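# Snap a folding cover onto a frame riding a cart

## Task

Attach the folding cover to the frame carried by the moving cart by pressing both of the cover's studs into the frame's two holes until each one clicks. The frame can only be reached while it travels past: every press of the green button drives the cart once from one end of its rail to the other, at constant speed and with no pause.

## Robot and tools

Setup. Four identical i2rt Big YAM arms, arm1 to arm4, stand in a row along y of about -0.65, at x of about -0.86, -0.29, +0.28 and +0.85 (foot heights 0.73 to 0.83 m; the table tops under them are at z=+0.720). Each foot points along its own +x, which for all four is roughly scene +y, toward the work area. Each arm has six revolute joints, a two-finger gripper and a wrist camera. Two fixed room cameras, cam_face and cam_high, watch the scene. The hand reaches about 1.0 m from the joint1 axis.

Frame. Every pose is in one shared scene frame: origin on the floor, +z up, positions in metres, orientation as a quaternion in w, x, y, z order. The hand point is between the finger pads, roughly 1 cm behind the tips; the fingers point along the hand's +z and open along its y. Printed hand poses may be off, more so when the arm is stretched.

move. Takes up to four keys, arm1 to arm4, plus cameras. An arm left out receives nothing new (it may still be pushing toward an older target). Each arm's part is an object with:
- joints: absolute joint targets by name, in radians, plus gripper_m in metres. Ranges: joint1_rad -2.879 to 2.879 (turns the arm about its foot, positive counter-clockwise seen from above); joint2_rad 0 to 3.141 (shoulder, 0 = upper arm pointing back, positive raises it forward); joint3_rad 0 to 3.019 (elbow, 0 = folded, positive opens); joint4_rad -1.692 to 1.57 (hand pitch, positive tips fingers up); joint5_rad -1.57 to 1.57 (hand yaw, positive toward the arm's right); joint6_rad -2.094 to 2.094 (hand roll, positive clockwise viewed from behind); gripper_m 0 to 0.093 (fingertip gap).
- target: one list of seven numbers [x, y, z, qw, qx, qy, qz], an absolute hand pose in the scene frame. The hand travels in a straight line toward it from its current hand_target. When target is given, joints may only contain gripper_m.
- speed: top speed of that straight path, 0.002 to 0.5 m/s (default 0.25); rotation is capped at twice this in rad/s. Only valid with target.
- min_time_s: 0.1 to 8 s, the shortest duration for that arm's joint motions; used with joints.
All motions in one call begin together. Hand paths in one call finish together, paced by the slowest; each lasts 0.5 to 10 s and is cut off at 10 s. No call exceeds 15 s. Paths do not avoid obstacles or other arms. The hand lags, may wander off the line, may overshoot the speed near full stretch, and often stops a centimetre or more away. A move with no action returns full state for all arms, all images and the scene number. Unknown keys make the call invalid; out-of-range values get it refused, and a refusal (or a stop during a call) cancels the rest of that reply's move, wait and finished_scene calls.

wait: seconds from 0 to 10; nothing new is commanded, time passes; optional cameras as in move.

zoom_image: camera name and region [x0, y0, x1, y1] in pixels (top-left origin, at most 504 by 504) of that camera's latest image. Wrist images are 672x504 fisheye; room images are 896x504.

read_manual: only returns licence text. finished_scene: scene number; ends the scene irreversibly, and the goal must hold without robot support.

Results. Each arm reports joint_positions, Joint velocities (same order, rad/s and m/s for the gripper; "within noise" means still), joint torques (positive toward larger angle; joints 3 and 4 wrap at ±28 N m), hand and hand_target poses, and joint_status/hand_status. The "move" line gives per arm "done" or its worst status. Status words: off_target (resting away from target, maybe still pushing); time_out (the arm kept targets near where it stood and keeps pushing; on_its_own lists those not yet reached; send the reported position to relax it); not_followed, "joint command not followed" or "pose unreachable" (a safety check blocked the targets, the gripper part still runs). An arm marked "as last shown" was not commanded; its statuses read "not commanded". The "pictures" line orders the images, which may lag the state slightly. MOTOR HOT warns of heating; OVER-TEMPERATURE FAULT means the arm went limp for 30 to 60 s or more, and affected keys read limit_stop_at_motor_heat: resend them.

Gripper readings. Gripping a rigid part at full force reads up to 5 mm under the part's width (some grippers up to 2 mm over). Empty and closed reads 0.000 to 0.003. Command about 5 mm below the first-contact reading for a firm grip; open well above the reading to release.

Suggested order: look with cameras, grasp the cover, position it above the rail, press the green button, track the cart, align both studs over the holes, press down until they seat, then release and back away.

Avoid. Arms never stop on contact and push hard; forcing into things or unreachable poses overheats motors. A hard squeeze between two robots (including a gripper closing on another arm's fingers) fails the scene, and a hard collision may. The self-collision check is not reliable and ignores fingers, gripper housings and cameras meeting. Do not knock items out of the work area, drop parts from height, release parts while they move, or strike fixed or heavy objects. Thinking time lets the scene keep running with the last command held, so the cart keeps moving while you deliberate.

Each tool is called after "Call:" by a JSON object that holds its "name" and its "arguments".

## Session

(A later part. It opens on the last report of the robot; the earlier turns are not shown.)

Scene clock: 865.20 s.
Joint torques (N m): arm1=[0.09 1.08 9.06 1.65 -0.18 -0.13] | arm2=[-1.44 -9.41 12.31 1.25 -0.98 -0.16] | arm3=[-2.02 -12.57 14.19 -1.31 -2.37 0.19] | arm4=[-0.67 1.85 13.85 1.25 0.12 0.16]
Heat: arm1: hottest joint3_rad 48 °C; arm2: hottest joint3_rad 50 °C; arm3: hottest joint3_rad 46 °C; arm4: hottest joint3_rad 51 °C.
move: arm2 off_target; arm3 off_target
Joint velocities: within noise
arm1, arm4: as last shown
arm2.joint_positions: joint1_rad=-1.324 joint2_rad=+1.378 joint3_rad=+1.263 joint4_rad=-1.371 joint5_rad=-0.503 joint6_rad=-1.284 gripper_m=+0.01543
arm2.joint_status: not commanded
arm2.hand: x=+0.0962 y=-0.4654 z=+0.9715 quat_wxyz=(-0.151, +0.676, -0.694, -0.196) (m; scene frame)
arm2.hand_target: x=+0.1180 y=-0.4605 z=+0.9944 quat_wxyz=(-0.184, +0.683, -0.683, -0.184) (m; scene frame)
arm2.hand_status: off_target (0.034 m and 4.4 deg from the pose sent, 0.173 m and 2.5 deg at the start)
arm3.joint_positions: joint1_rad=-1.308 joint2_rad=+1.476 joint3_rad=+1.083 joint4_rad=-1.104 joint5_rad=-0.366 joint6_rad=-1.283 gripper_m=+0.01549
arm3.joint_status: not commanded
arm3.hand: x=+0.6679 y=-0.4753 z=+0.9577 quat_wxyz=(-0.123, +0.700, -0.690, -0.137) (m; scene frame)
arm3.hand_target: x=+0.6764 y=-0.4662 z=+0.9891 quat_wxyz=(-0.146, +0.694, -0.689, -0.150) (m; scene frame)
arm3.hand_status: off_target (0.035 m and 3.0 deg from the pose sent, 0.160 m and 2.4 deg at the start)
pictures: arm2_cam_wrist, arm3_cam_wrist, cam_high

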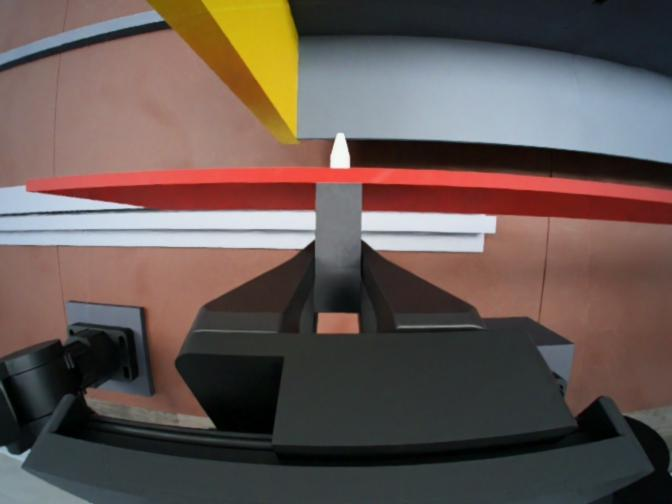

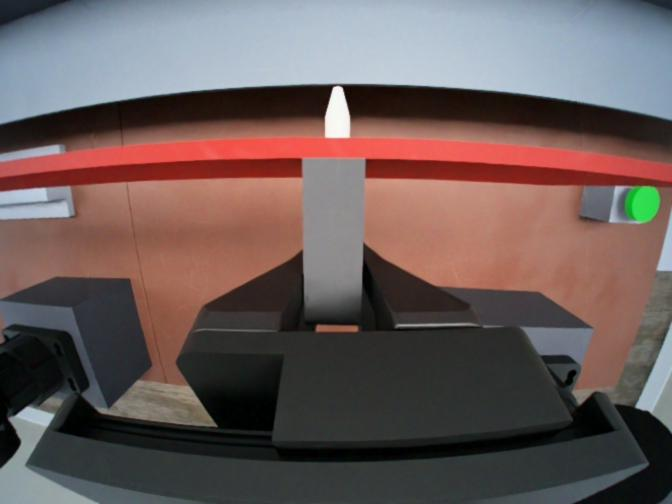

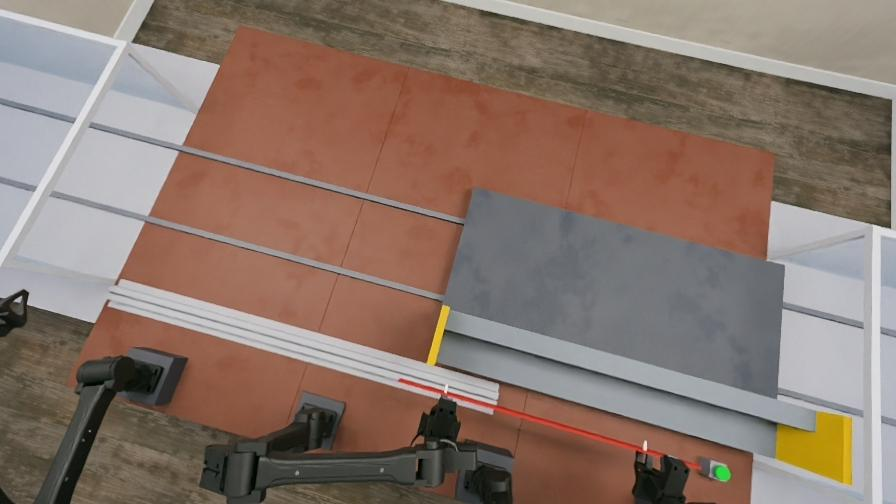

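Call:
{"name": "wait", "arguments": {"seconds": 10}}

Call:
{"name": "wait", "arguments": {"seconds": 9}}

Call:
{"name": "move", "arguments": {"arm2": {"target":[0.140,-0.338,0.983,-0.184,0.683,-0.683,-0.183],"speed":0.12}, "arm3": {"target":[0.694,-0.344,0.981,-0.145,0.694,-0.689,-0.151],"speed":0.12}, "cameras": ["arm2_cam_wrist","arm3_cam_wrist"]}}

Scene clock: 882.13 s.
Joint torques (N m): arm1=[-0.73 1.2 9.22 1.58 -0.23 -0.17] | arm2=[-1.44 -9.47 12.37 1.25 -0.98 -0.16] | arm3=[-1.96 -12.92 14.17 -1.28 -2.36 0.17] | arm4=[-0.67 1.85 13.86 1.25 0.13 0.18]
Heat: arm1: hottest joint3_rad 48 °C; arm2: hottest joint3_rad 50 °C; arm3: hottest joint3_rad 51 °C; arm4: hottest joint3_rad 51 °C.
Joint velocities: within noise
arm1.joint_positions: joint1_rad=+0.334 joint2_rad=+0.358 joint3_rad=+1.012 joint4_rad=-1.190 joint5_rad=+0.003 joint6_rad=+0.011 gripper_m=+0.09010
arm1.joint_status: not commanded
arm1.hand: x=-0.9367 y=-0.4599 z=+1.2235 quat_wxyz=(-0.281, +0.714, -0.501, -0.401) (m; scene frame)
arm1.hand_target: x=-0.9378 y=-0.4629 z=+1.2172 quat_wxyz=(-0.278, +0.722, -0.495, -0.396) (m; scene frame)
arm1.hand_status: not commanded
arm2.joint_positions: joint1_rad=-1.324 joint2_rad=+1.378 joint3_rad=+1.263 joint4_rad=-1.371 joint5_rad=-0.503 joint6_rad=-1.284 gripper_m=+0.01543
arm2.joint_status: not commanded
arm2.hand: x=+0.0962 y=-0.4654 z=+0.9715 quat_wxyz=(-0.151, +0.676, -0.694, -0.196) (m; scene frame)
arm2.hand_target: x=+0.1180 y=-0.4605 z=+0.9944 quat_wxyz=(-0.184, +0.683, -0.683, -0.184) (m; scene frame)
arm2.hand_status: off_target (0.034 m and 4.4 deg from the pose sent, 0.173 m and 2.5 deg at the start)
arm3.joint_positions: joint1_rad=-1.308 joint2_rad=+1.476 joint3_rad=+1.083 joint4_rad=-1.104 joint5_rad=-0.366 joint6_rad=-1.283 gripper_m=+0.01549
arm3.joint_status: not commanded
arm3.hand: x=+0.6679 y=-0.4753 z=+0.9577 quat_wxyz=(-0.123, +0.700, -0.690, -0.137) (m; scene frame)
arm3.hand_target: x=+0.6764 y=-0.4662 z=+0.9891 quat_wxyz=(-0.146, +0.694, -0.689, -0.150) (m; scene frame)
arm3.hand_status: off_target (0.035 m and 3.0 deg from the pose sent, 0.160 m and 2.4 deg at the start)
arm4.joint_positions: joint1_rad=-0.916 joint2_rad=+0.397 joint3_rad=+0.948 joint4_rad=-0.989 joint5_rad=-0.006 joint6_rad=-0.021 gripper_m=+0.00043
arm4.joint_status: not commanded
arm4.hand: x=+1.0558 y=-0.5032 z=+1.2597 quat_wxyz=(-0.515, +0.263, -0.801, -0.153) (m; scene frame)
arm4.hand_target: x=+1.0481 y=-0.5065 z=+1.2866 quat_wxyz=(-0.532, +0.256, -0.790, -0.163) (m; scene frame)
arm4.hand_status: not commanded
wait: 10.00 s; at rest from the start
pictures: none

Scene clock: 891.13 s.
Joint torques (N m): arm1=[-0.67 0.56 9.05 1.68 -0.19 -0.1] | arm2=[-1.44 -9.47 12.37 1.25 -0.98 -0.16] | arm3=[-1.96 -12.57 14.15 -1.28 -2.37 0.17] | arm4=[-0.79 1.9 13.87 1.28 0.12 0.17]
Heat: arm1: hottest joint3_rad 48 °C; arm2: hottest joint3_rad 51 °C; arm3: hottest joint3_rad 52 °C; arm4: hottest joint3_rad 51 °C.
Joint velocities: within noise
arm1.joint_positions: joint1_rad=+0.334 joint2_rad=+0.358 joint3_rad=+1.012 joint4_rad=-1.190 joint5_rad=+0.003 joint6_rad=+0.011 gripper_m=+0.09010
arm1.joint_status: not commanded
arm1.hand: x=-0.9367 y=-0.4599 z=+1.2235 quat_wxyz=(-0.281, +0.714, -0.501, -0.401) (m; scene frame)
arm1.hand_target: x=-0.9378 y=-0.4629 z=+1.2172 quat_wxyz=(-0.278, +0.722, -0.495, -0.396) (m; scene frame)
arm1.hand_status: not commanded
arm2.joint_positions: joint1_rad=-1.324 joint2_rad=+1.378 joint3_rad=+1.263 joint4_rad=-1.371 joint5_rad=-0.503 joint6_rad=-1.284 gripper_m=+0.01543
arm2.joint_status: not commanded
arm2.hand: x=+0.0962 y=-0.4654 z=+0.9715 quat_wxyz=(-0.151, +0.676, -0.694, -0.196) (m; scene frame)
arm2.hand_target: x=+0.1180 y=-0.4605 z=+0.9944 quat_wxyz=(-0.184, +0.683, -0.683, -0.184) (m; scene frame)
arm2.hand_status: off_target (0.034 m and 4.4 deg from the pose sent, 0.173 m and 2.5 deg at the start)
arm3.joint_positions: joint1_rad=-1.308 joint2_rad=+1.476 joint3_rad=+1.083 joint4_rad=-1.104 joint5_rad=-0.366 joint6_rad=-1.283 gripper_m=+0.01549
arm3.joint_status: not commanded
arm3.hand: x=+0.6679 y=-0.4753 z=+0.9577 quat_wxyz=(-0.123, +0.700, -0.690, -0.137) (m; scene frame)
arm3.hand_target: x=+0.6764 y=-0.4662 z=+0.9891 quat_wxyz=(-0.146, +0.694, -0.689, -0.150) (m; scene frame)
arm3.hand_status: off_target (0.035 m and 3.0 deg from the pose sent, 0.160 m and 2.4 deg at the start)
arm4.joint_positions: joint1_rad=-0.916 joint2_rad=+0.397 joint3_rad=+0.948 joint4_rad=-0.989 joint5_rad=-0.006 joint6_rad=-0.021 gripper_m=+0.00043
arm4.joint_status: not commanded
arm4.hand: x=+1.0558 y=-0.5032 z=+1.2597 quat_wxyz=(-0.515, +0.263, -0.801, -0.153) (m; scene frame)
arm4.hand_target: x=+1.0481 y=-0.5065 z=+1.2866 quat_wxyz=(-0.532, +0.256, -0.790, -0.163) (m; scene frame)
arm4.hand_status: not commanded
wait: 9.00 s; at rest by 0.27 s
pictures: none

Scene clock: 892.90 s.
Joint torques (N m): arm1=[-0.15 0.73 9.01 1.61 -0.13 -0.2] | arm2=[-0.44 -11.75 12.96 1.92 -0.65 -0.03] | arm3=[-0.73 -16.09 14.58 -0.59 -1.95 0.46] | arm4=[-0.79 1.96 13.85 1.28 0.13 0.17]
Heat: arm1: hottest joint3_rad 48 °C; arm2: hottest joint3_rad 51 °C; arm3: hottest joint3_rad 52 °C; arm4: hottest joint3_rad 51 °C.
move: arm2 off_target; arm3 off_target
Joint velocities: within noise
arm1, arm4: as last shown
arm2.joint_positions: joint1_rad=-1.092 joint2_rad=+1.518 joint3_rad=+1.372 joint4_rad=-1.232 joint5_rad=-0.455 joint6_rad=-1.029 gripper_m=+0.01543
arm2.joint_status: not commanded
arm2.hand: x=+0.1164 y=-0.3539 z=+0.9551 quat_wxyz=(-0.144, +0.678, -0.695, -0.191) (m; scene frame)
arm2.hand_target: x=+0.1371 y=-0.3385 z=+0.9825 quat_wxyz=(-0.183, +0.684, -0.682, -0.182) (m; scene frame)
arm2.hand_status: off_target (0.040 m and 5.0 deg from the pose sent, 0.135 m and 4.4 deg at the start)
arm3.joint_positions: joint1_rad=-1.088 joint2_rad=+1.634 joint3_rad=+1.223 joint4_rad=-1.017 joint5_rad=-0.340 joint6_rad=-1.062 gripper_m=+0.01549
arm3.joint_status: not commanded
arm3.hand: x=+0.6859 y=-0.3624 z=+0.9417 quat_wxyz=(-0.118, +0.704, -0.687, -0.138) (m; scene frame)
arm3.hand_target: x=+0.6932 y=-0.3449 z=+0.9802 quat_wxyz=(-0.146, +0.695, -0.688, -0.150) (m; scene frame)
arm3.hand_status: off_target (0.044 m and 3.6 deg from the pose sent, 0.136 m and 3.0 deg at the start)
pictures: arm2_cam_wrist, arm3_cam_wrist

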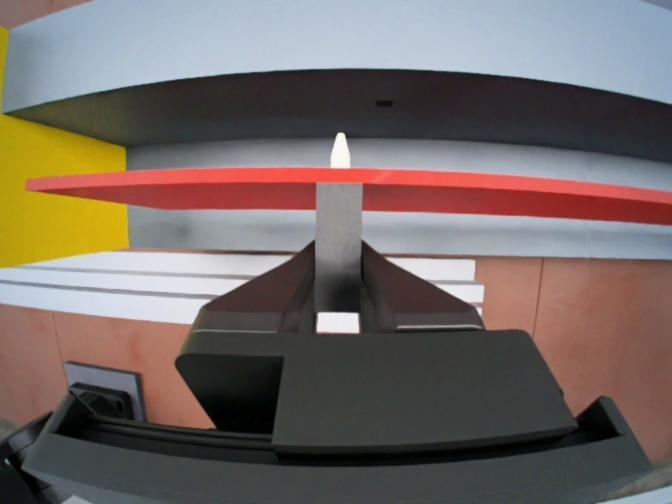

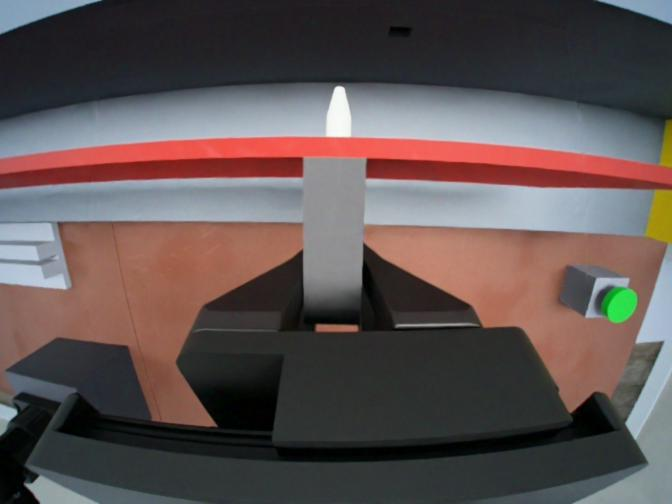

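Call:
{"name": "move", "arguments": {"arm2": {"target":[0.110,-0.330,0.983,-0.184,0.683,-0.683,-0.183],"speed":0.05}, "arm3": {"target":[0.667,-0.335,0.981,-0.145,0.694,-0.689,-0.151],"speed":0.05}}}

Call:
{"name": "move", "arguments": {"arm2": {"target":[0.0795,-0.326,0.983,-0.184,0.683,-0.683,-0.183],"speed":0.0062}, "arm3": {"target":[0.6365,-0.331,0.981,-0.145,0.694,-0.689,-0.151],"speed":0.0062}, "cameras": ["arm2_cam_wrist","arm3_cam_wrist"]}}

Scene clock: 901.20 s.
Joint torques (N m): arm1=[-0.5 0.15 9.29 1.5 -0.2 -0.14] | arm2=[-0.38 -14.51 8.96 2.17 -0.67 0.02] | arm3=[-0.44 -18.84 10.17 -0.05 -1.77 0.49] | arm4=[-0.79 1.85 13.85 1.29 0.12 0.17]
Heat: arm1: hottest joint3_rad 48 °C; arm2: hottest joint3_rad 54 °C; arm3: hottest joint3_rad 52 °C; arm4: hottest joint3_rad 51 °C.
move: arm2 off_target; arm3 off_target
Joint velocities: within noise
arm1, arm4: as last shown
arm2.joint_positions: joint1_rad=-1.049 joint2_rad=+1.503 joint3_rad=+1.359 joint4_rad=-1.207 joint5_rad=-0.445 joint6_rad=-0.983 gripper_m=+0.01543
arm2.joint_status: not commanded
arm2.hand: x=+0.1049 y=-0.3380 z=+0.9575 quat_wxyz=(-0.147, +0.678, -0.695, -0.189) (m; scene frame)
arm2.hand_target: x=+0.1094 y=-0.3301 z=+0.9832 quat_wxyz=(-0.184, +0.683, -0.683, -0.183) (m; scene frame)
arm2.hand_status: off_target (0.027 m and 4.5 deg from the pose sent, 0.037 m and 5.0 deg at the start)
arm3.joint_positions: joint1_rad=-1.043 joint2_rad=+1.630 joint3_rad=+1.218 joint4_rad=-1.003 joint5_rad=-0.336 joint6_rad=-1.014 gripper_m=+0.01549
arm3.joint_status: not commanded
arm3.hand: x=+0.6743 y=-0.3444 z=+0.9422 quat_wxyz=(-0.118, +0.703, -0.687, -0.139) (m; scene frame)
arm3.hand_target: x=+0.6671 y=-0.3354 z=+0.9786 quat_wxyz=(-0.144, +0.694, -0.689, -0.151) (m; scene frame)
arm3.hand_status: off_target (0.041 m and 3.6 deg from the pose sent, 0.051 m and 3.6 deg at the start)
pictures: none

Scene clock: 906.63 s.
Joint torques (N m): arm1=[-0.26 0.32 9.24 1.77 -0.19 -0.19] | arm2=[-0.32 -13.57 9.05 2.1 -0.66 0.03] | arm3=[-0.5 -17.67 10.32 0.02 -1.78 0.53] | arm4=[-0.62 1.79 13.82 1.28 0.13 0.17]
Heat: arm1: hottest joint3_rad 48 °C; arm2: hottest joint3_rad 54 °C; arm3: hottest joint3_rad 51 °C; arm4: hottest joint3_rad 51 °C.
move: arm2 off_target; arm3 off_target
Joint velocities: within noise
arm1, arm4: as last shown
arm2.joint_positions: joint1_rad=-1.009 joint2_rad=+1.435 joint3_rad=+1.287 joint4_rad=-1.181 joint5_rad=-0.431 joint6_rad=-0.942 gripper_m=+0.01543
arm2.joint_status: not commanded
arm2.hand: x=+0.0756 y=-0.3356 z=+0.9582 quat_wxyz=(-0.148, +0.679, -0.694, -0.186) (m; scene frame)
arm2.hand_target: x=+0.0796 y=-0.3276 z=+0.9832 quat_wxyz=(-0.184, +0.683, -0.683, -0.182) (m; scene frame)
arm2.hand_status: off_target (0.027 m and 4.4 deg from the pose sent, 0.038 m and 4.5 deg at the start)
arm3.joint_positions: joint1_rad=-1.003 joint2_rad=+1.565 joint3_rad=+1.149 joint4_rad=-0.981 joint5_rad=-0.326 joint6_rad=-0.973 gripper_m=+0.01549
arm3.joint_status: not commanded
arm3.hand: x=+0.6450 y=-0.3417 z=+0.9453 quat_wxyz=(-0.119, +0.704, -0.687, -0.137) (m; scene frame)
arm3.hand_target: x=+0.6369 y=-0.3314 z=+0.9800 quat_wxyz=(-0.145, +0.694, -0.688, -0.152) (m; scene frame)
arm3.hand_status: off_target (0.038 m and 3.6 deg from the pose sent, 0.056 m and 3.6 deg at the start)
pictures: arm2_cam_wrist, arm3_cam_wrist

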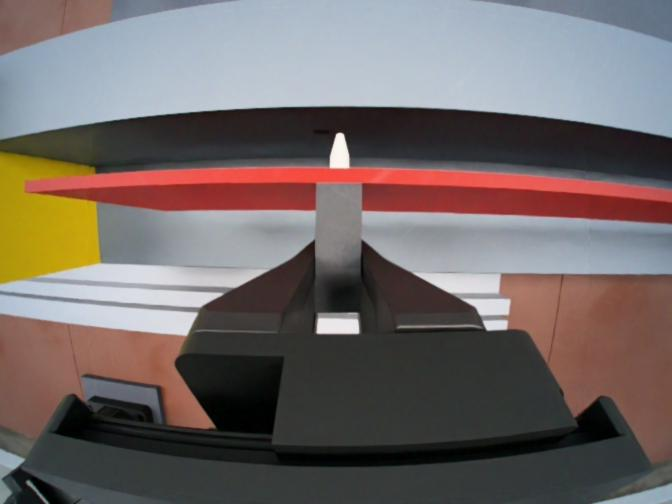

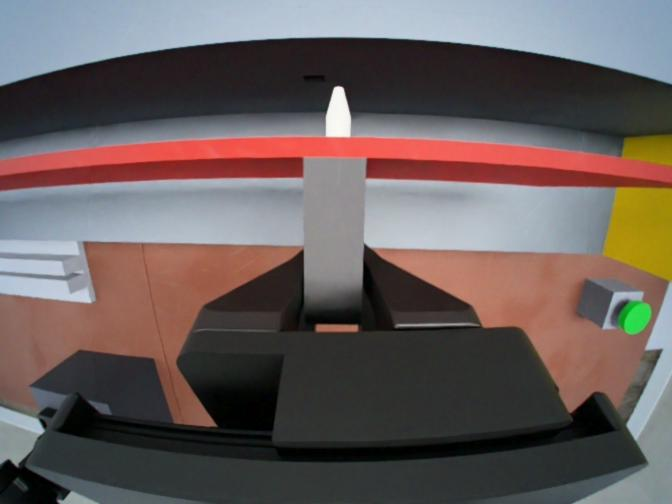

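Call:
{"name": "move", "arguments": {"arm2": {"target":[0.000,-0.326,0.981,-0.184,0.683,-0.683,-0.183],"speed":0.08}, "arm3": {"target":[0.555,-0.331,0.977,-0.145,0.694,-0.689,-0.151],"speed":0.08}}}

Call:
{"name": "move", "arguments": {"arm2": {"target":[-0.0175,-0.310,0.981,-0.184,0.683,-0.683,-0.183],"speed":0.0084}, "arm3": {"target":[0.5375,-0.315,0.977,-0.145,0.694,-0.689,-0.151],"speed":0.0084}, "cameras": ["arm2_cam_wrist","arm3_cam_wrist"]}}

Scene clock: 918.33 s.
Joint torques (N m): arm1=[-0.15 0.91 9.14 1.55 -0.18 -0.11] | arm2=[-0.38 -10.58 9.21 2.44 -0.59 -0.02] | arm3=[-0.21 -14.21 10.58 0.39 -1.78 0.52] | arm4=[-0.67 1.85 13.83 1.32 0.12 0.18]
Heat: arm1: hottest joint3_rad 48 °C; arm2: hottest joint3_rad 53 °C; arm3: hottest joint3_rad 50 °C; arm4: hottest joint3_rad 52 °C.
move: arm2 off_target; arm3 off_target
Joint velocities: within noise
arm1, arm4: as last shown
arm2.joint_positions: joint1_rad=-0.886 joint2_rad=+1.251 joint3_rad=+1.112 joint4_rad=-1.140 joint5_rad=-0.392 joint6_rad=-0.814 gripper_m=+0.01543
arm2.joint_status: not commanded
arm2.hand: x=-0.0064 y=-0.3349 z=+0.9597 quat_wxyz=(-0.147, +0.680, -0.695, -0.183) (m; scene frame)
arm2.hand_target: x=-0.0009 y=-0.3259 z=+0.9817 quat_wxyz=(-0.184, +0.683, -0.682, -0.183) (m; scene frame)
arm2.hand_status: off_target (0.024 m and 4.4 deg from the pose sent, 0.080 m and 4.4 deg at the start)
arm3.joint_positions: joint1_rad=-0.877 joint2_rad=+1.386 joint3_rad=+0.964 joint4_rad=-0.932 joint5_rad=-0.294 joint6_rad=-0.846 gripper_m=+0.01549
arm3.joint_status: not commanded
arm3.hand: x=+0.5617 y=-0.3412 z=+0.9481 quat_wxyz=(-0.120, +0.705, -0.686, -0.133) (m; scene frame)
arm3.hand_target: x=+0.5553 y=-0.3311 z=+0.9768 quat_wxyz=(-0.145, +0.695, -0.688, -0.151) (m; scene frame)
arm3.hand_status: off_target (0.031 m and 3.7 deg from the pose sent, 0.096 m and 3.6 deg at the start)
pictures: none

Scene clock: 921.67 s.
Joint torques (N m): arm1=[0.79 0.62 8.91 1.57 -0.2 -0.15] | arm2=[-0.44 -10.81 9.29 2.44 -0.58 -0.02] | arm3=[-0.26 -14.33 10.7 0.53 -1.8 0.56] | arm4=[-0.79 1.85 13.86 1.29 0.12 0.17]
Heat: arm1: hottest joint3_rad 48 °C; arm2: hottest joint3_rad 53 °C; arm3: hottest joint3_rad 50 °C; arm4: hottest joint3_rad 52 °C.
move: arm2 off_target; arm3 off_target
Joint velocities: within noise
arm1, arm4: as last shown
arm2.joint_positions: joint1_rad=-0.824 joint2_rad=+1.245 joint3_rad=+1.099 joint4_rad=-1.115 joint5_rad=-0.368 joint6_rad=-0.750 gripper_m=+0.01543
arm2.joint_status: not commanded
arm2.hand: x=-0.0228 y=-0.3199 z=+0.9562 quat_wxyz=(-0.144, +0.680, -0.696, -0.181) (m; scene frame)
arm2.hand_target: x=-0.0181 y=-0.3107 z=+0.9805 quat_wxyz=(-0.183, +0.683, -0.683, -0.183) (m; scene frame)
arm2.hand_status: off_target (0.027 m and 4.8 deg from the pose sent, 0.035 m and 4.4 deg at the start)
arm3.joint_positions: joint1_rad=-0.818 joint2_rad=+1.381 joint3_rad=+0.955 joint4_rad=-0.914 joint5_rad=-0.276 joint6_rad=-0.786 gripper_m=+0.01549
arm3.joint_status: not commanded
arm3.hand: x=+0.5454 y=-0.3263 z=+0.9461 quat_wxyz=(-0.119, +0.705, -0.687, -0.131) (m; scene frame)
arm3.hand_target: x=+0.5382 y=-0.3151 z=+0.9763 quat_wxyz=(-0.145, +0.695, -0.688, -0.151) (m; scene frame)
arm3.hand_status: off_target (0.034 m and 4.0 deg from the pose sent, 0.046 m and 3.7 deg at the start)
pictures: arm2_cam_wrist, arm3_cam_wrist

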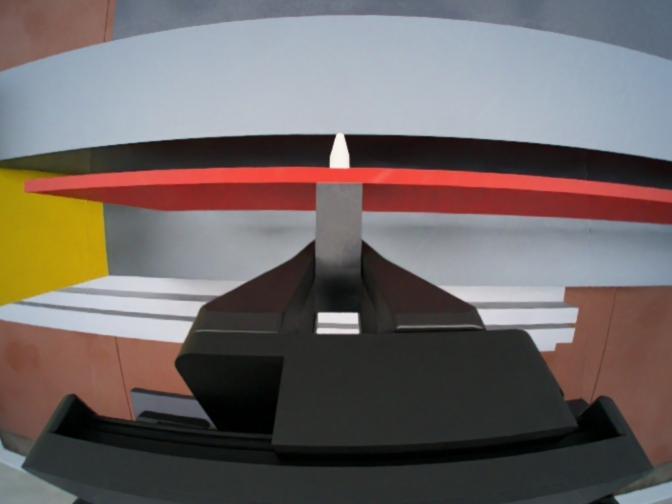

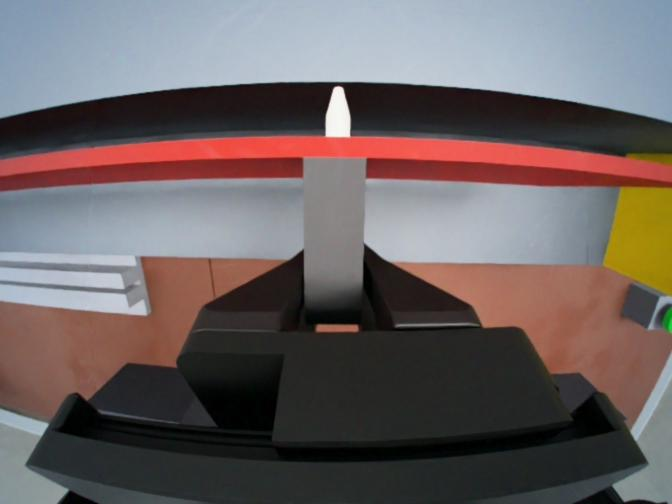

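Call:
{"name": "move", "arguments": {"arm2": {"target":[-0.08,-0.44,0.985,-0.184,0.683,-0.683,-0.183],"speed":0.2}, "arm3": {"target":[0.476,-0.445,0.98,-0.145,0.694,-0.689,-0.151],"speed":0.2}, "cameras": ["arm2_cam_wrist","arm3_cam_wrist","cam_high","cam_face"]}}

Scene clock: 956.07 s.
Joint torques (N m): arm1=[-0.5 0.03 9.2 1.51 -0.18 -0.17] | arm2=[-2.14 -5.36 10.19 1.28 -0.61 -0.28] | arm3=[-1.79 -5.83 12.25 -0.4 -2.18 0.28] | arm4=[-0.79 1.85 13.86 1.26 0.12 0.18]
Heat: arm1: hottest joint3_rad 48 °C; arm2: hottest joint3_rad 53 °C; arm3: hottest joint3_rad 50 °C; arm4: hottest joint3_rad 52 °C.
move: arm2 off_target; arm3 off_target
Joint velocities: within noise
arm1, arm4: as last shown
arm2.joint_positions: joint1_rad=-1.026 joint2_rad=+0.892 joint3_rad=+0.875 joint4_rad=-1.313 joint5_rad=-0.448 joint6_rad=-0.954 gripper_m=+0.01544
arm2.joint_status: not commanded
arm2.hand: x=-0.0899 y=-0.4410 z=+0.9652 quat_wxyz=(-0.152, +0.677, -0.694, -0.192) (m; scene frame)
arm2.hand_target: x=-0.0802 y=-0.4399 z=+0.9855 quat_wxyz=(-0.184, +0.683, -0.683, -0.184) (m; scene frame)
arm2.hand_status: off_target (0.022 m and 4.1 deg from the pose sent, 0.136 m and 4.8 deg at the start)
arm3.joint_positions: joint1_rad=-0.991 joint2_rad=+0.970 joint3_rad=+0.679 joint4_rad=-1.069 joint5_rad=-0.316 joint6_rad=-0.953 gripper_m=+0.01598
arm3.joint_status: not commanded
arm3.hand: x=+0.4783 y=-0.4514 z=+0.9606 quat_wxyz=(-0.133, +0.702, -0.687, -0.131) (m; scene frame)
arm3.hand_target: x=+0.4760 y=-0.4450 z=+0.9799 quat_wxyz=(-0.145, +0.694, -0.689, -0.151) (m; scene frame)
arm3.hand_status: off_target (0.021 m and 2.8 deg from the pose sent, 0.142 m and 4.0 deg at the start)
pictures: arm2_cam_wrist, arm3_cam_wrist, cam_face, cam_high

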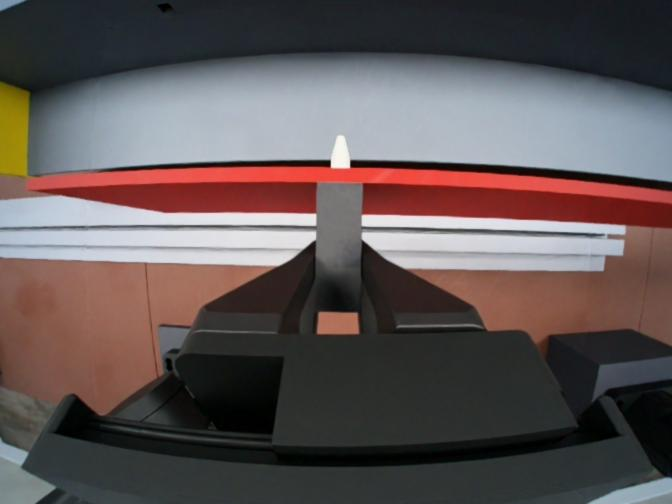

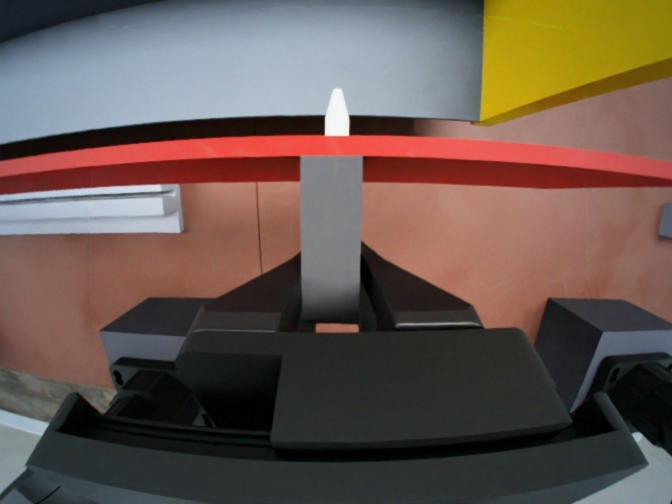

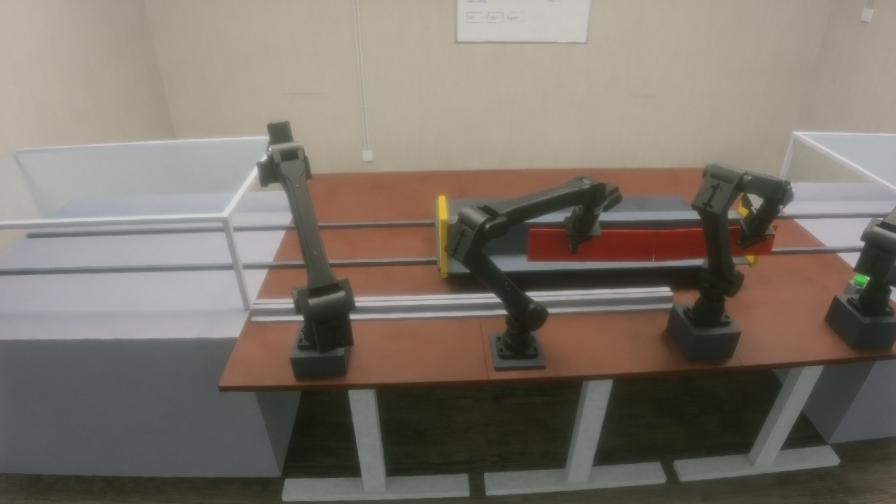

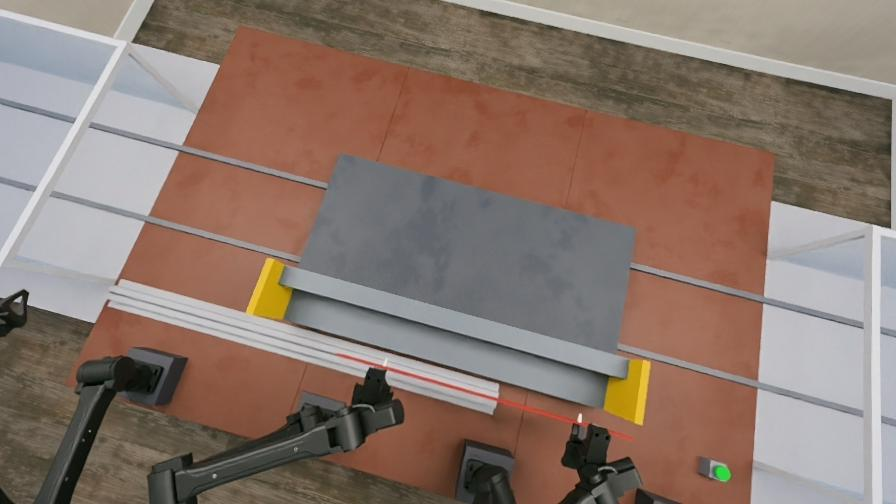

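Call:
{"name": "move", "arguments": {"arm2": {"target":[-0.325,-0.43,0.94,-0.184,0.683,-0.683,-0.183],"speed":0.2}, "arm3": {"target":[0.230,-0.435,0.93,-0.145,0.694,-0.689,-0.151],"speed":0.2}}}

Call:
{"name": "move", "arguments": {"arm2": {"target":[-0.335,-0.350,0.94,-0.184,0.683,-0.683,-0.183],"speed":0.06}, "arm3": {"target":[0.220,-0.355,0.93,-0.145,0.694,-0.689,-0.151],"speed":0.06}, "cameras": ["arm2_cam_wrist","arm3_cam_wrist","cam_face"]}}

Scene clock: 966.77 s.
Joint torques (N m): arm1=[0.38 0.03 9.17 1.44 -0.14 -0.13] | arm2=[-0.38 -0.67 11.33 2.63 1.31 -0.23] | arm3=[-0.97 -0.44 13.55 2.13 0.4 0.28] | arm4=[-0.79 1.67 13.85 1.29 0.12 0.17]
Heat: arm1: hottest joint3_rad 48 °C; arm2: hottest joint3_rad 52 °C; arm3: hottest joint3_rad 50 °C; arm4: hottest joint3_rad 52 °C.
move: arm2 off_target; arm3 off_target
Joint velocities: within noise
arm1, arm4: as last shown
arm2.joint_positions: joint1_rad=+0.319 joint2_rad=+0.492 joint3_rad=+0.589 joint4_rad=-1.249 joint5_rad=+0.145 joint6_rad=+0.292 gripper_m=+0.01544
arm2.joint_status: not commanded
arm2.hand: x=-0.3247 y=-0.4481 z=+0.9129 quat_wxyz=(-0.151, +0.687, -0.694, -0.152) (m; scene frame)
arm2.hand_target: x=-0.3239 y=-0.4333 z=+0.9404 quat_wxyz=(-0.186, +0.684, -0.682, -0.178) (m; scene frame)
arm2.hand_status: off_target (0.033 m and 5.4 deg from the pose sent, 0.237 m and 4.1 deg at the start)
arm3.joint_positions: joint1_rad=+0.264 joint2_rad=+0.602 joint3_rad=+0.393 joint4_rad=-1.030 joint5_rad=+0.085 joint6_rad=+0.244 gripper_m=+0.01553
arm3.joint_status: not commanded
arm3.hand: x=+0.2364 y=-0.4559 z=+0.9078 quat_wxyz=(-0.122, +0.708, -0.686, -0.117) (m; scene frame)
arm3.hand_target: x=+0.2308 y=-0.4372 z=+0.9302 quat_wxyz=(-0.143, +0.695, -0.689, -0.148) (m; scene frame)
arm3.hand_status: off_target (0.031 m and 5.0 deg from the pose sent, 0.251 m and 2.8 deg at the start)
pictures: none

Scene clock: 968.93 s.
Joint torques (N m): arm1=[0.15 0.67 9.29 1.52 -0.17 -0.16] | arm2=[-1.61 -3.37 15.17 2.54 0.57 -0.42] | arm3=[-2.61 -3.19 16.23 2.15 -0.08 -0.01] | arm4=[-0.67 1.79 13.81 1.29 0.12 0.19]
Heat: arm1: hottest joint3_rad 48 °C; arm2: hottest joint3_rad 53 °C; arm3: hottest joint3_rad 51 °C; arm4: hottest joint3_rad 52 °C.
move: arm2 off_target; arm3 off_target
Joint velocities: within noise
arm1.joint_positions: joint1_rad=+0.334 joint2_rad=+0.358 joint3_rad=+1.012 joint4_rad=-1.190 joint5_rad=+0.003 joint6_rad=+0.011 gripper_m=+0.09010
arm1.joint_status: not commanded
arm1.hand: x=-0.9367 y=-0.4599 z=+1.2235 quat_wxyz=(-0.281, +0.714, -0.501, -0.401) (m; scene frame)
arm1.hand_target: x=-0.9378 y=-0.4629 z=+1.2172 quat_wxyz=(-0.278, +0.722, -0.495, -0.396) (m; scene frame)
arm1.hand_status: not commanded
arm2.joint_positions: joint1_rad=+0.266 joint2_rad=+0.755 joint3_rad=+0.614 joint4_rad=-1.046 joint5_rad=+0.125 joint6_rad=+0.252 gripper_m=+0.01544
arm2.joint_status: not commanded
arm2.hand: x=-0.3337 y=-0.3871 z=+0.8876 quat_wxyz=(-0.140, +0.688, -0.700, -0.134) (m; scene frame)
arm2.hand_target: x=-0.3351 y=-0.3559 z=+0.9398 quat_wxyz=(-0.185, +0.683, -0.683, -0.182) (m; scene frame)
arm2.hand_status: off_target (0.064 m and 7.8 deg from the pose sent, 0.102 m and 5.4 deg at the start)
arm3.joint_positions: joint1_rad=+0.232 joint2_rad=+0.910 joint3_rad=+0.470 joint4_rad=-0.833 joint5_rad=+0.077 joint6_rad=+0.224 gripper_m=+0.01551
arm3.joint_status: not commanded
arm3.hand: x=+0.2268 y=-0.3979 z=+0.8915 quat_wxyz=(-0.114, +0.706, -0.691, -0.102) (m; scene frame)
arm3.hand_target: x=+0.2191 y=-0.3596 z=+0.9317 quat_wxyz=(-0.145, +0.696, -0.686, -0.152) (m; scene frame)
arm3.hand_status: off_target (0.058 m and 6.9 deg from the pose sent, 0.105 m and 5.0 deg at the start)
arm4.joint_positions: joint1_rad=-0.916 joint2_rad=+0.397 joint3_rad=+0.948 joint4_rad=-0.989 joint5_rad=-0.006 joint6_rad=-0.021 gripper_m=+0.00043
arm4.joint_status: not commanded
arm4.hand: x=+1.0558 y=-0.5032 z=+1.2597 quat_wxyz=(-0.515, +0.263, -0.801, -0.153) (m; scene frame)
arm4.hand_target: x=+1.0481 y=-0.5065 z=+1.2866 quat_wxyz=(-0.532, +0.256, -0.790, -0.163) (m; scene frame)
arm4.hand_status: not commanded
pictures: arm2_cam_wrist, arm3_cam_wrist, cam_face

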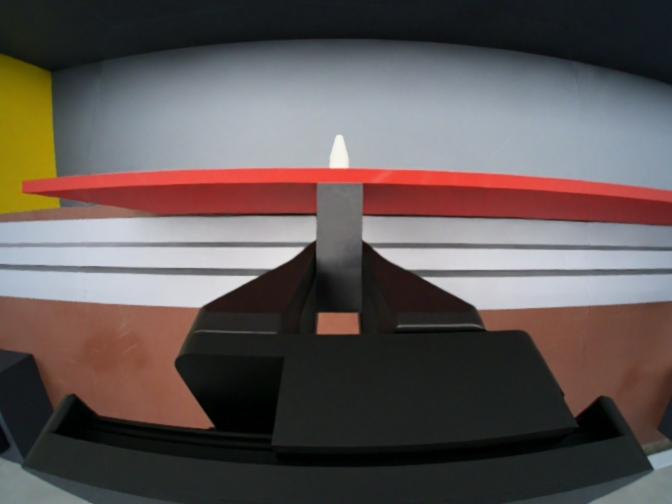

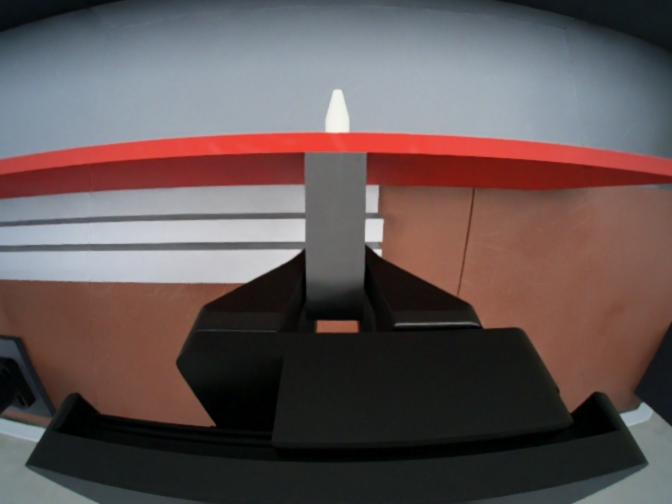

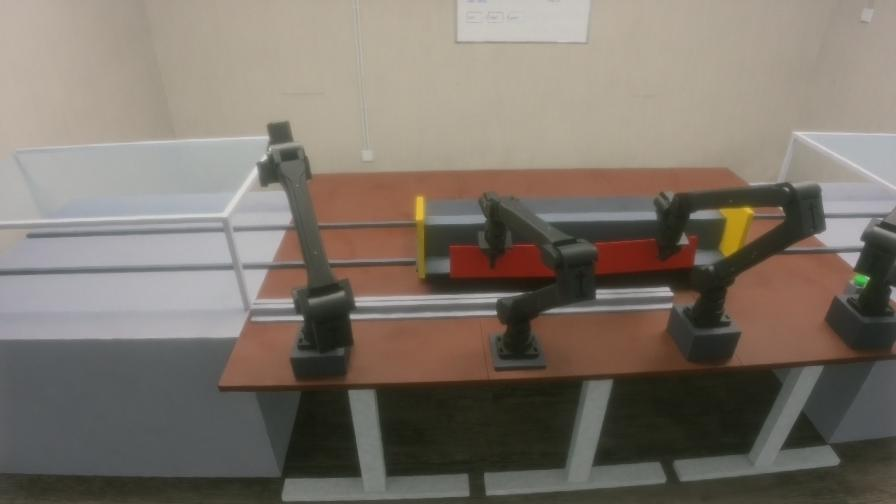

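Call:
{"name": "move", "arguments": {"arm2": {"target":[-0.388,-0.345,0.968,-0.184,0.683,-0.683,-0.183],"speed":0.06}, "arm3": {"target":[0.164,-0.345,0.953,-0.145,0.694,-0.689,-0.151],"speed":0.06}, "cameras": ["arm2_cam_wrist"]}}

Call:
{"name": "move", "arguments": {"arm2": {"target":[-0.407,-0.338,0.968,-0.184,0.683,-0.683,-0.183],"speed":0.0065}, "arm3": {"target":[0.145,-0.338,0.953,-0.145,0.694,-0.689,-0.151],"speed":0.0065}, "cameras": ["arm2_cam_wrist","arm3_cam_wrist"]}}

Scene clock: 983.87 s.
Joint torques (N m): arm1=[0.15 0.09 9.18 1.73 -0.23 -0.11] | arm2=[0.15 -4.84 16.68 1.54 1.73 -0.33] | arm3=[-1.9 -4.13 17.55 1.78 0.99 0.2] | arm4=[-0.62 1.79 13.85 1.31 0.12 0.18]
Heat: arm1: hottest joint3_rad 47 °C; arm2: hottest joint3_rad 58 °C; arm3: hottest joint3_rad 51 °C; arm4: hottest joint3_rad 52 °C.
move: arm2 off_target; arm3 off_target
Joint velocities: within noise
arm1, arm4: as last shown
arm2.joint_positions: joint1_rad=+0.453 joint2_rad=+0.841 joint3_rad=+0.700 joint4_rad=-1.087 joint5_rad=+0.195 joint6_rad=+0.431 gripper_m=+0.01544
arm2.joint_status: not commanded
arm2.hand: x=-0.3776 y=-0.3794 z=+0.9049 quat_wxyz=(-0.139, +0.688, -0.701, -0.127) (m; scene frame)
arm2.hand_target: x=-0.3843 y=-0.3497 z=+0.9667 quat_wxyz=(-0.185, +0.679, -0.687, -0.181) (m; scene frame)
arm2.hand_status: off_target (0.073 m and 8.4 deg from the pose sent, 0.106 m and 7.8 deg at the start)
arm3.joint_positions: joint1_rad=+0.416 joint2_rad=+0.979 joint3_rad=+0.556 joint4_rad=-0.883 joint5_rad=+0.132 joint6_rad=+0.395 gripper_m=+0.01550
arm3.joint_status: not commanded
arm3.hand: x=+0.1815 y=-0.3912 z=+0.9069 quat_wxyz=(-0.113, +0.709, -0.690, -0.094) (m; scene frame)
arm3.hand_target: x=+0.1658 y=-0.3507 z=+0.9539 quat_wxyz=(-0.145, +0.692, -0.691, -0.151) (m; scene frame)
arm3.hand_status: off_target (0.068 m and 7.7 deg from the pose sent, 0.103 m and 6.9 deg at the start)
pictures: arm2_cam_wrist

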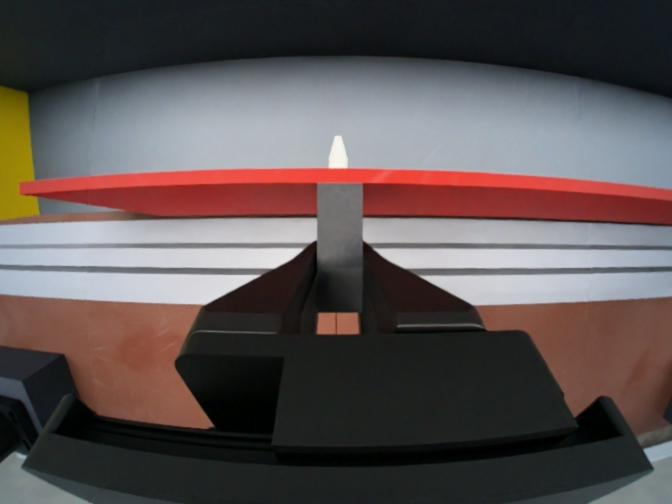

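Scene clock: 988.37 s.
Joint torques (N m): arm1=[-0.5 0.85 9.07 1.7 -0.15 -0.11] | arm2=[-1.61 -5.3 16.08 1.98 2.02 -0.41] | arm3=[-2.9 -5.13 17.78 2.18 1.86 -0.05] | arm4=[-0.62 1.85 13.83 1.31 0.12 0.18]
Heat: arm1: hottest joint3_rad 47 °C; arm2: hottest joint3_rad 59 °C; arm3: hottest joint3_rad 52 °C; arm4: hottest joint3_rad 53 °C.
move: arm2 off_target; arm3 off_target
Joint velocities: within noise
arm1, arm4: as last shown
arm2.joint_positions: joint1_rad=+0.531 joint2_rad=+0.886 joint3_rad=+0.732 joint4_rad=-1.087 joint5_rad=+0.214 joint6_rad=+0.499 gripper_m=+0.01544
arm2.joint_status: not commanded
arm2.hand: x=-0.4010 y=-0.3762 z=+0.9088 quat_wxyz=(-0.137, +0.691, -0.698, -0.129) (m; scene frame)
arm2.hand_target: x=-0.4073 y=-0.3444 z=+0.9677 quat_wxyz=(-0.184, +0.683, -0.682, -0.184) (m; scene frame)
arm2.hand_status: off_target (0.071 m and 8.4 deg from the pose sent, 0.081 m and 8.4 deg at the start)
arm3.joint_positions: joint1_rad=+0.485 joint2_rad=+1.025 joint3_rad=+0.588 joint4_rad=-0.883 joint5_rad=+0.131 joint6_rad=+0.468 gripper_m=+0.01549
arm3.joint_status: not commanded
arm3.hand: x=+0.1580 y=-0.3892 z=+0.9077 quat_wxyz=(-0.103, +0.709, -0.691, -0.095) (m; scene frame)
arm3.hand_target: x=+0.1462 y=-0.3440 z=+0.9550 quat_wxyz=(-0.144, +0.693, -0.690, -0.151) (m; scene frame)
arm3.hand_status: off_target (0.070 m and 8.3 deg from the pose sent, 0.079 m and 7.7 deg at the start)
pictures: arm2_cam_wrist, arm3_cam_wrist

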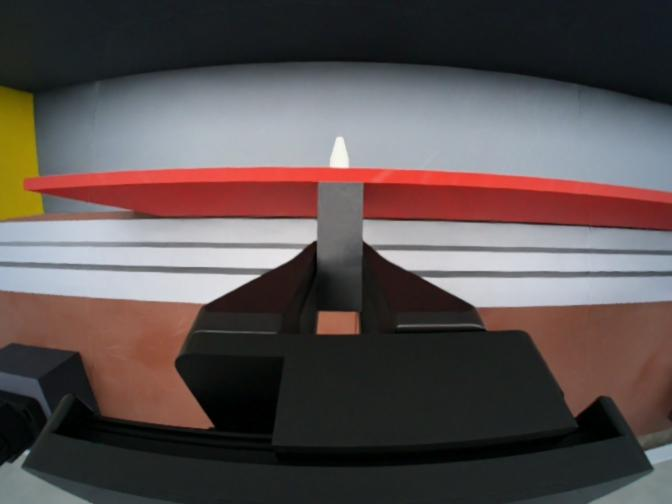

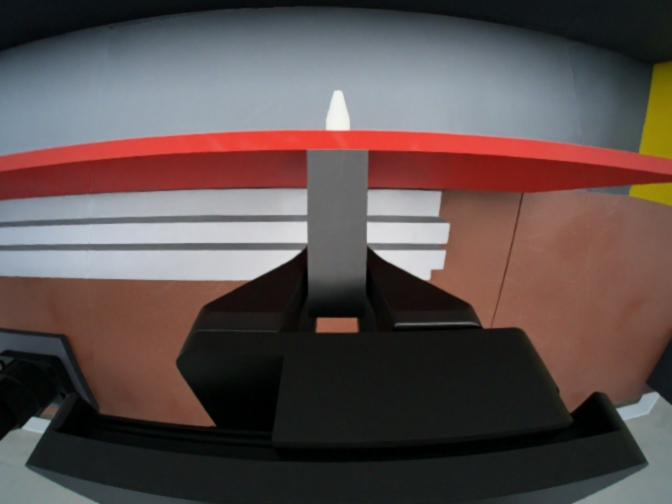

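Call:
{"name": "move", "arguments": {"arm2": {"target":[-0.557,-0.410,0.995,-0.2302,0.6686,-0.6686,-0.2302],"speed":0.15}, "arm3": {"target":[-0.002,-0.415,0.98,-0.2008,0.678,-0.678,-0.2008],"speed":0.15}}}

Call:
{"name": "move", "arguments": {"arm2": {"target":[-0.569,-0.345,0.99,-0.2302,0.6686,-0.6686,-0.2302],"speed":0.04}, "arm3": {"target":[-0.014,-0.350,0.975,-0.2008,0.678,-0.678,-0.2008],"speed":0.04}, "cameras": ["arm2_cam_wrist","arm3_cam_wrist"]}}

Scene clock: 1007.00 s.
Joint torques (N m): arm1=[-0.32 0.15 8.98 1.4 -0.15 -0.07] | arm2=[-0.32 -6.71 14.41 -0.09 1.62 -0.32] | arm3=[-1.38 -6.53 14.67 0.4 1.65 0.2] | arm4=[-0.67 1.79 13.82 1.26 0.12 0.18]
Heat: arm1: hottest joint3_rad 47 °C; arm2: hottest joint3_rad 65 °C; arm3: hottest joint3_rad 59 °C; arm4: hottest joint3_rad 53 °C.
move: arm2 off_target; arm3 off_target
Joint velocities: within noise
arm1, arm4: as last shown
arm2.joint_positions: joint1_rad=+1.135 joint2_rad=+1.068 joint3_rad=+0.895 joint4_rad=-1.155 joint5_rad=+0.576 joint6_rad=+1.065 gripper_m=+0.01544
arm2.joint_status: not commanded
arm2.hand: x=-0.5426 y=-0.4206 z=+0.9493 quat_wxyz=(-0.224, +0.672, -0.678, -0.197) (m; scene frame)
arm2.hand_target: x=-0.5553 y=-0.4100 z=+0.9941 quat_wxyz=(-0.233, +0.667, -0.668, -0.233) (m; scene frame)
arm2.hand_status: off_target (0.049 m and 4.0 deg from the pose sent, 0.181 m and 16.3 deg at the start)
arm3.joint_positions: joint1_rad=+1.068 joint2_rad=+1.145 joint3_rad=+0.752 joint4_rad=-0.926 joint5_rad=+0.473 joint6_rad=+1.003 gripper_m=+0.01549
arm3.joint_status: not commanded
arm3.hand: x=+0.0162 y=-0.4278 z=+0.9524 quat_wxyz=(-0.197, +0.693, -0.672, -0.173) (m; scene frame)
arm3.hand_target: x=+0.0002 y=-0.4149 z=+0.9795 quat_wxyz=(-0.204, +0.678, -0.677, -0.201) (m; scene frame)
arm3.hand_status: off_target (0.035 m and 3.7 deg from the pose sent, 0.177 m and 17.0 deg at the start)
pictures: none

Scene clock: 1009.23 s.
Joint torques (N m): arm1=[-0.32 0.44 9.06 1.85 -0.16 -0.19] | arm2=[-1.49 -8.7 14.48 0.95 1.25 -0.61] | arm3=[-3.02 -7.94 14.75 1.55 1.02 -0.11] | arm4=[-0.79 1.9 13.83 1.31 0.12 0.18]
Heat: arm1: hottest joint3_rad 47 °C; arm2: hottest joint3_rad 65 °C; arm3: hottest joint3_rad 59 °C; arm4: hottest joint3_rad 53 °C.
move: arm2 off_target; arm3 off_target
Joint velocities: within noise
arm1, arm4: as last shown
arm2.joint_positions: joint1_rad=+0.997 joint2_rad=+1.174 joint3_rad=+0.950 joint4_rad=-1.049 joint5_rad=+0.527 joint6_rad=+0.925 gripper_m=+0.01544
arm2.joint_status: not commanded
arm2.hand: x=-0.5537 y=-0.3672 z=+0.9398 quat_wxyz=(-0.221, +0.671, -0.683, -0.186) (m; scene frame)
arm2.hand_target: x=-0.5655 y=-0.3485 z=+0.9888 quat_wxyz=(-0.232, +0.668, -0.669, -0.228) (m; scene frame)
arm2.hand_status: off_target (0.057 m and 5.4 deg from the pose sent, 0.090 m and 4.0 deg at the start)
arm3.joint_positions: joint1_rad=+0.942 joint2_rad=+1.257 joint3_rad=+0.827 joint4_rad=-0.846 joint5_rad=+0.433 joint6_rad=+0.879 gripper_m=+0.01549
arm3.joint_status: not commanded
arm3.hand: x=+0.0045 y=-0.3751 z=+0.9473 quat_wxyz=(-0.195, +0.692, -0.675, -0.166) (m; scene frame)
arm3.hand_target: x=-0.0123 y=-0.3522 z=+0.9751 quat_wxyz=(-0.201, +0.680, -0.676, -0.200) (m; scene frame)
arm3.hand_status: off_target (0.042 m and 4.4 deg from the pose sent, 0.086 m and 3.7 deg at the start)
pictures: arm2_cam_wrist, arm3_cam_wrist

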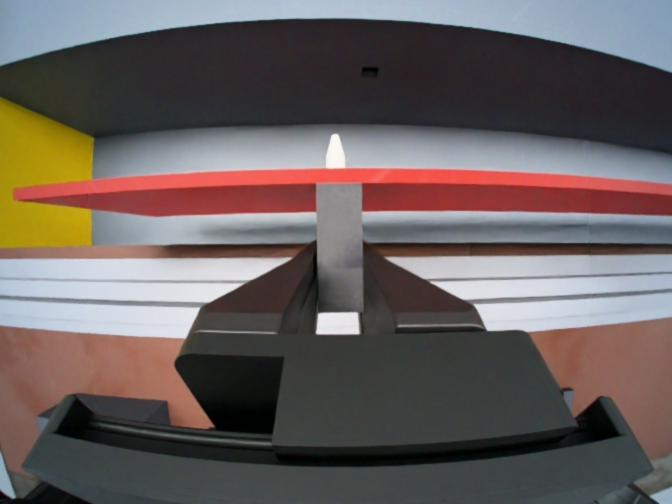

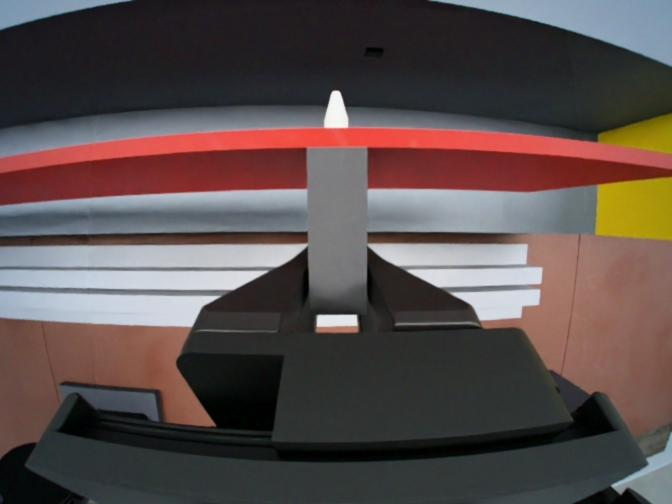

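Call:
{"name": "move", "arguments": {"arm2": {"target":[-0.614,-0.345,0.985,-0.2302,0.6686,-0.6686,-0.2302],"speed":0.03}, "arm3": {"target":[-0.059,-0.350,0.972,-0.2008,0.678,-0.678,-0.2008],"speed":0.03}, "cameras": ["arm2_cam_wrist","arm3_cam_wrist"]}}

Scene clock: 1047.53 s.
Joint torques (N m): arm1=[0.09 0.15 9.14 1.63 -0.23 -0.16] | arm2=[-2.73 -10.4 10.1 -1.02 1.79 -0.45] | arm3=[-5.48 -12.63 11.19 -0.13 2.45 0.11] | arm4=[-0.73 1.79 13.85 1.26 0.12 0.17]
Heat: arm1: hottest joint3_rad 47 °C; arm2: hottest joint3_rad 60 °C; arm3: hottest joint3_rad 54 °C; arm4: hottest joint3_rad 53 °C.
move: arm2 off_target; arm3 off_target
Joint velocities: within noise
arm1, arm4: as last shown
arm2.joint_positions: joint1_rad=+1.085 joint2_rad=+1.294 joint3_rad=+1.097 joint4_rad=-0.992 joint5_rad=+0.531 joint6_rad=+0.973 gripper_m=+0.01548
arm2.joint_status: not commanded
arm2.hand: x=-0.6340 y=-0.3600 z=+0.9650 quat_wxyz=(-0.199, +0.671, -0.673, -0.240) (m; scene frame)
arm2.hand_target: x=-0.6164 y=-0.3454 z=+0.9850 quat_wxyz=(-0.228, +0.668, -0.669, -0.234) (m; scene frame)
arm2.hand_status: off_target (0.032 m and 3.8 deg from the pose sent, 0.079 m and 5.4 deg at the start)
arm3.joint_positions: joint1_rad=+1.037 joint2_rad=+1.397 joint3_rad=+0.968 joint4_rad=-0.808 joint5_rad=+0.422 joint6_rad=+0.938 gripper_m=+0.01602
arm3.joint_status: not commanded
arm3.hand: x=-0.0765 y=-0.3731 z=+0.9524 quat_wxyz=(-0.171, +0.700, -0.664, -0.198) (m; scene frame)
arm3.hand_target: x=-0.0609 y=-0.3505 z=+0.9719 quat_wxyz=(-0.200, +0.676, -0.679, -0.205) (m; scene frame)
arm3.hand_status: off_target (0.035 m and 4.5 deg from the pose sent, 0.073 m and 4.4 deg at the start)
pictures: arm2_cam_wrist, arm3_cam_wrist

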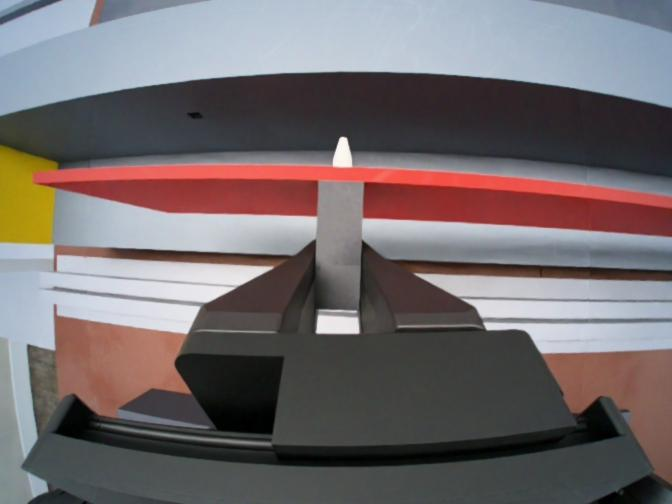

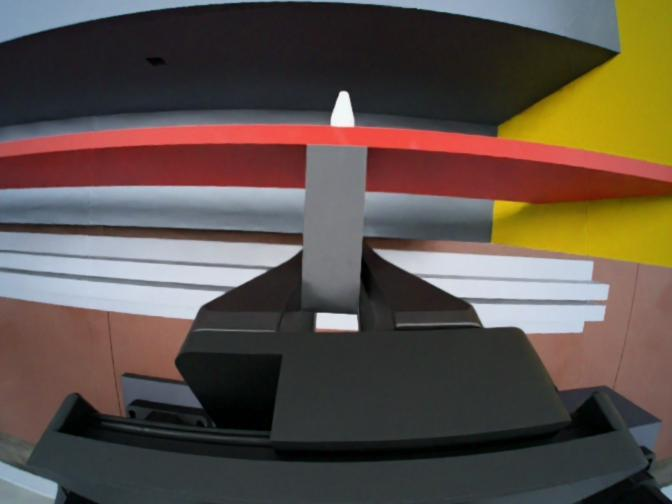

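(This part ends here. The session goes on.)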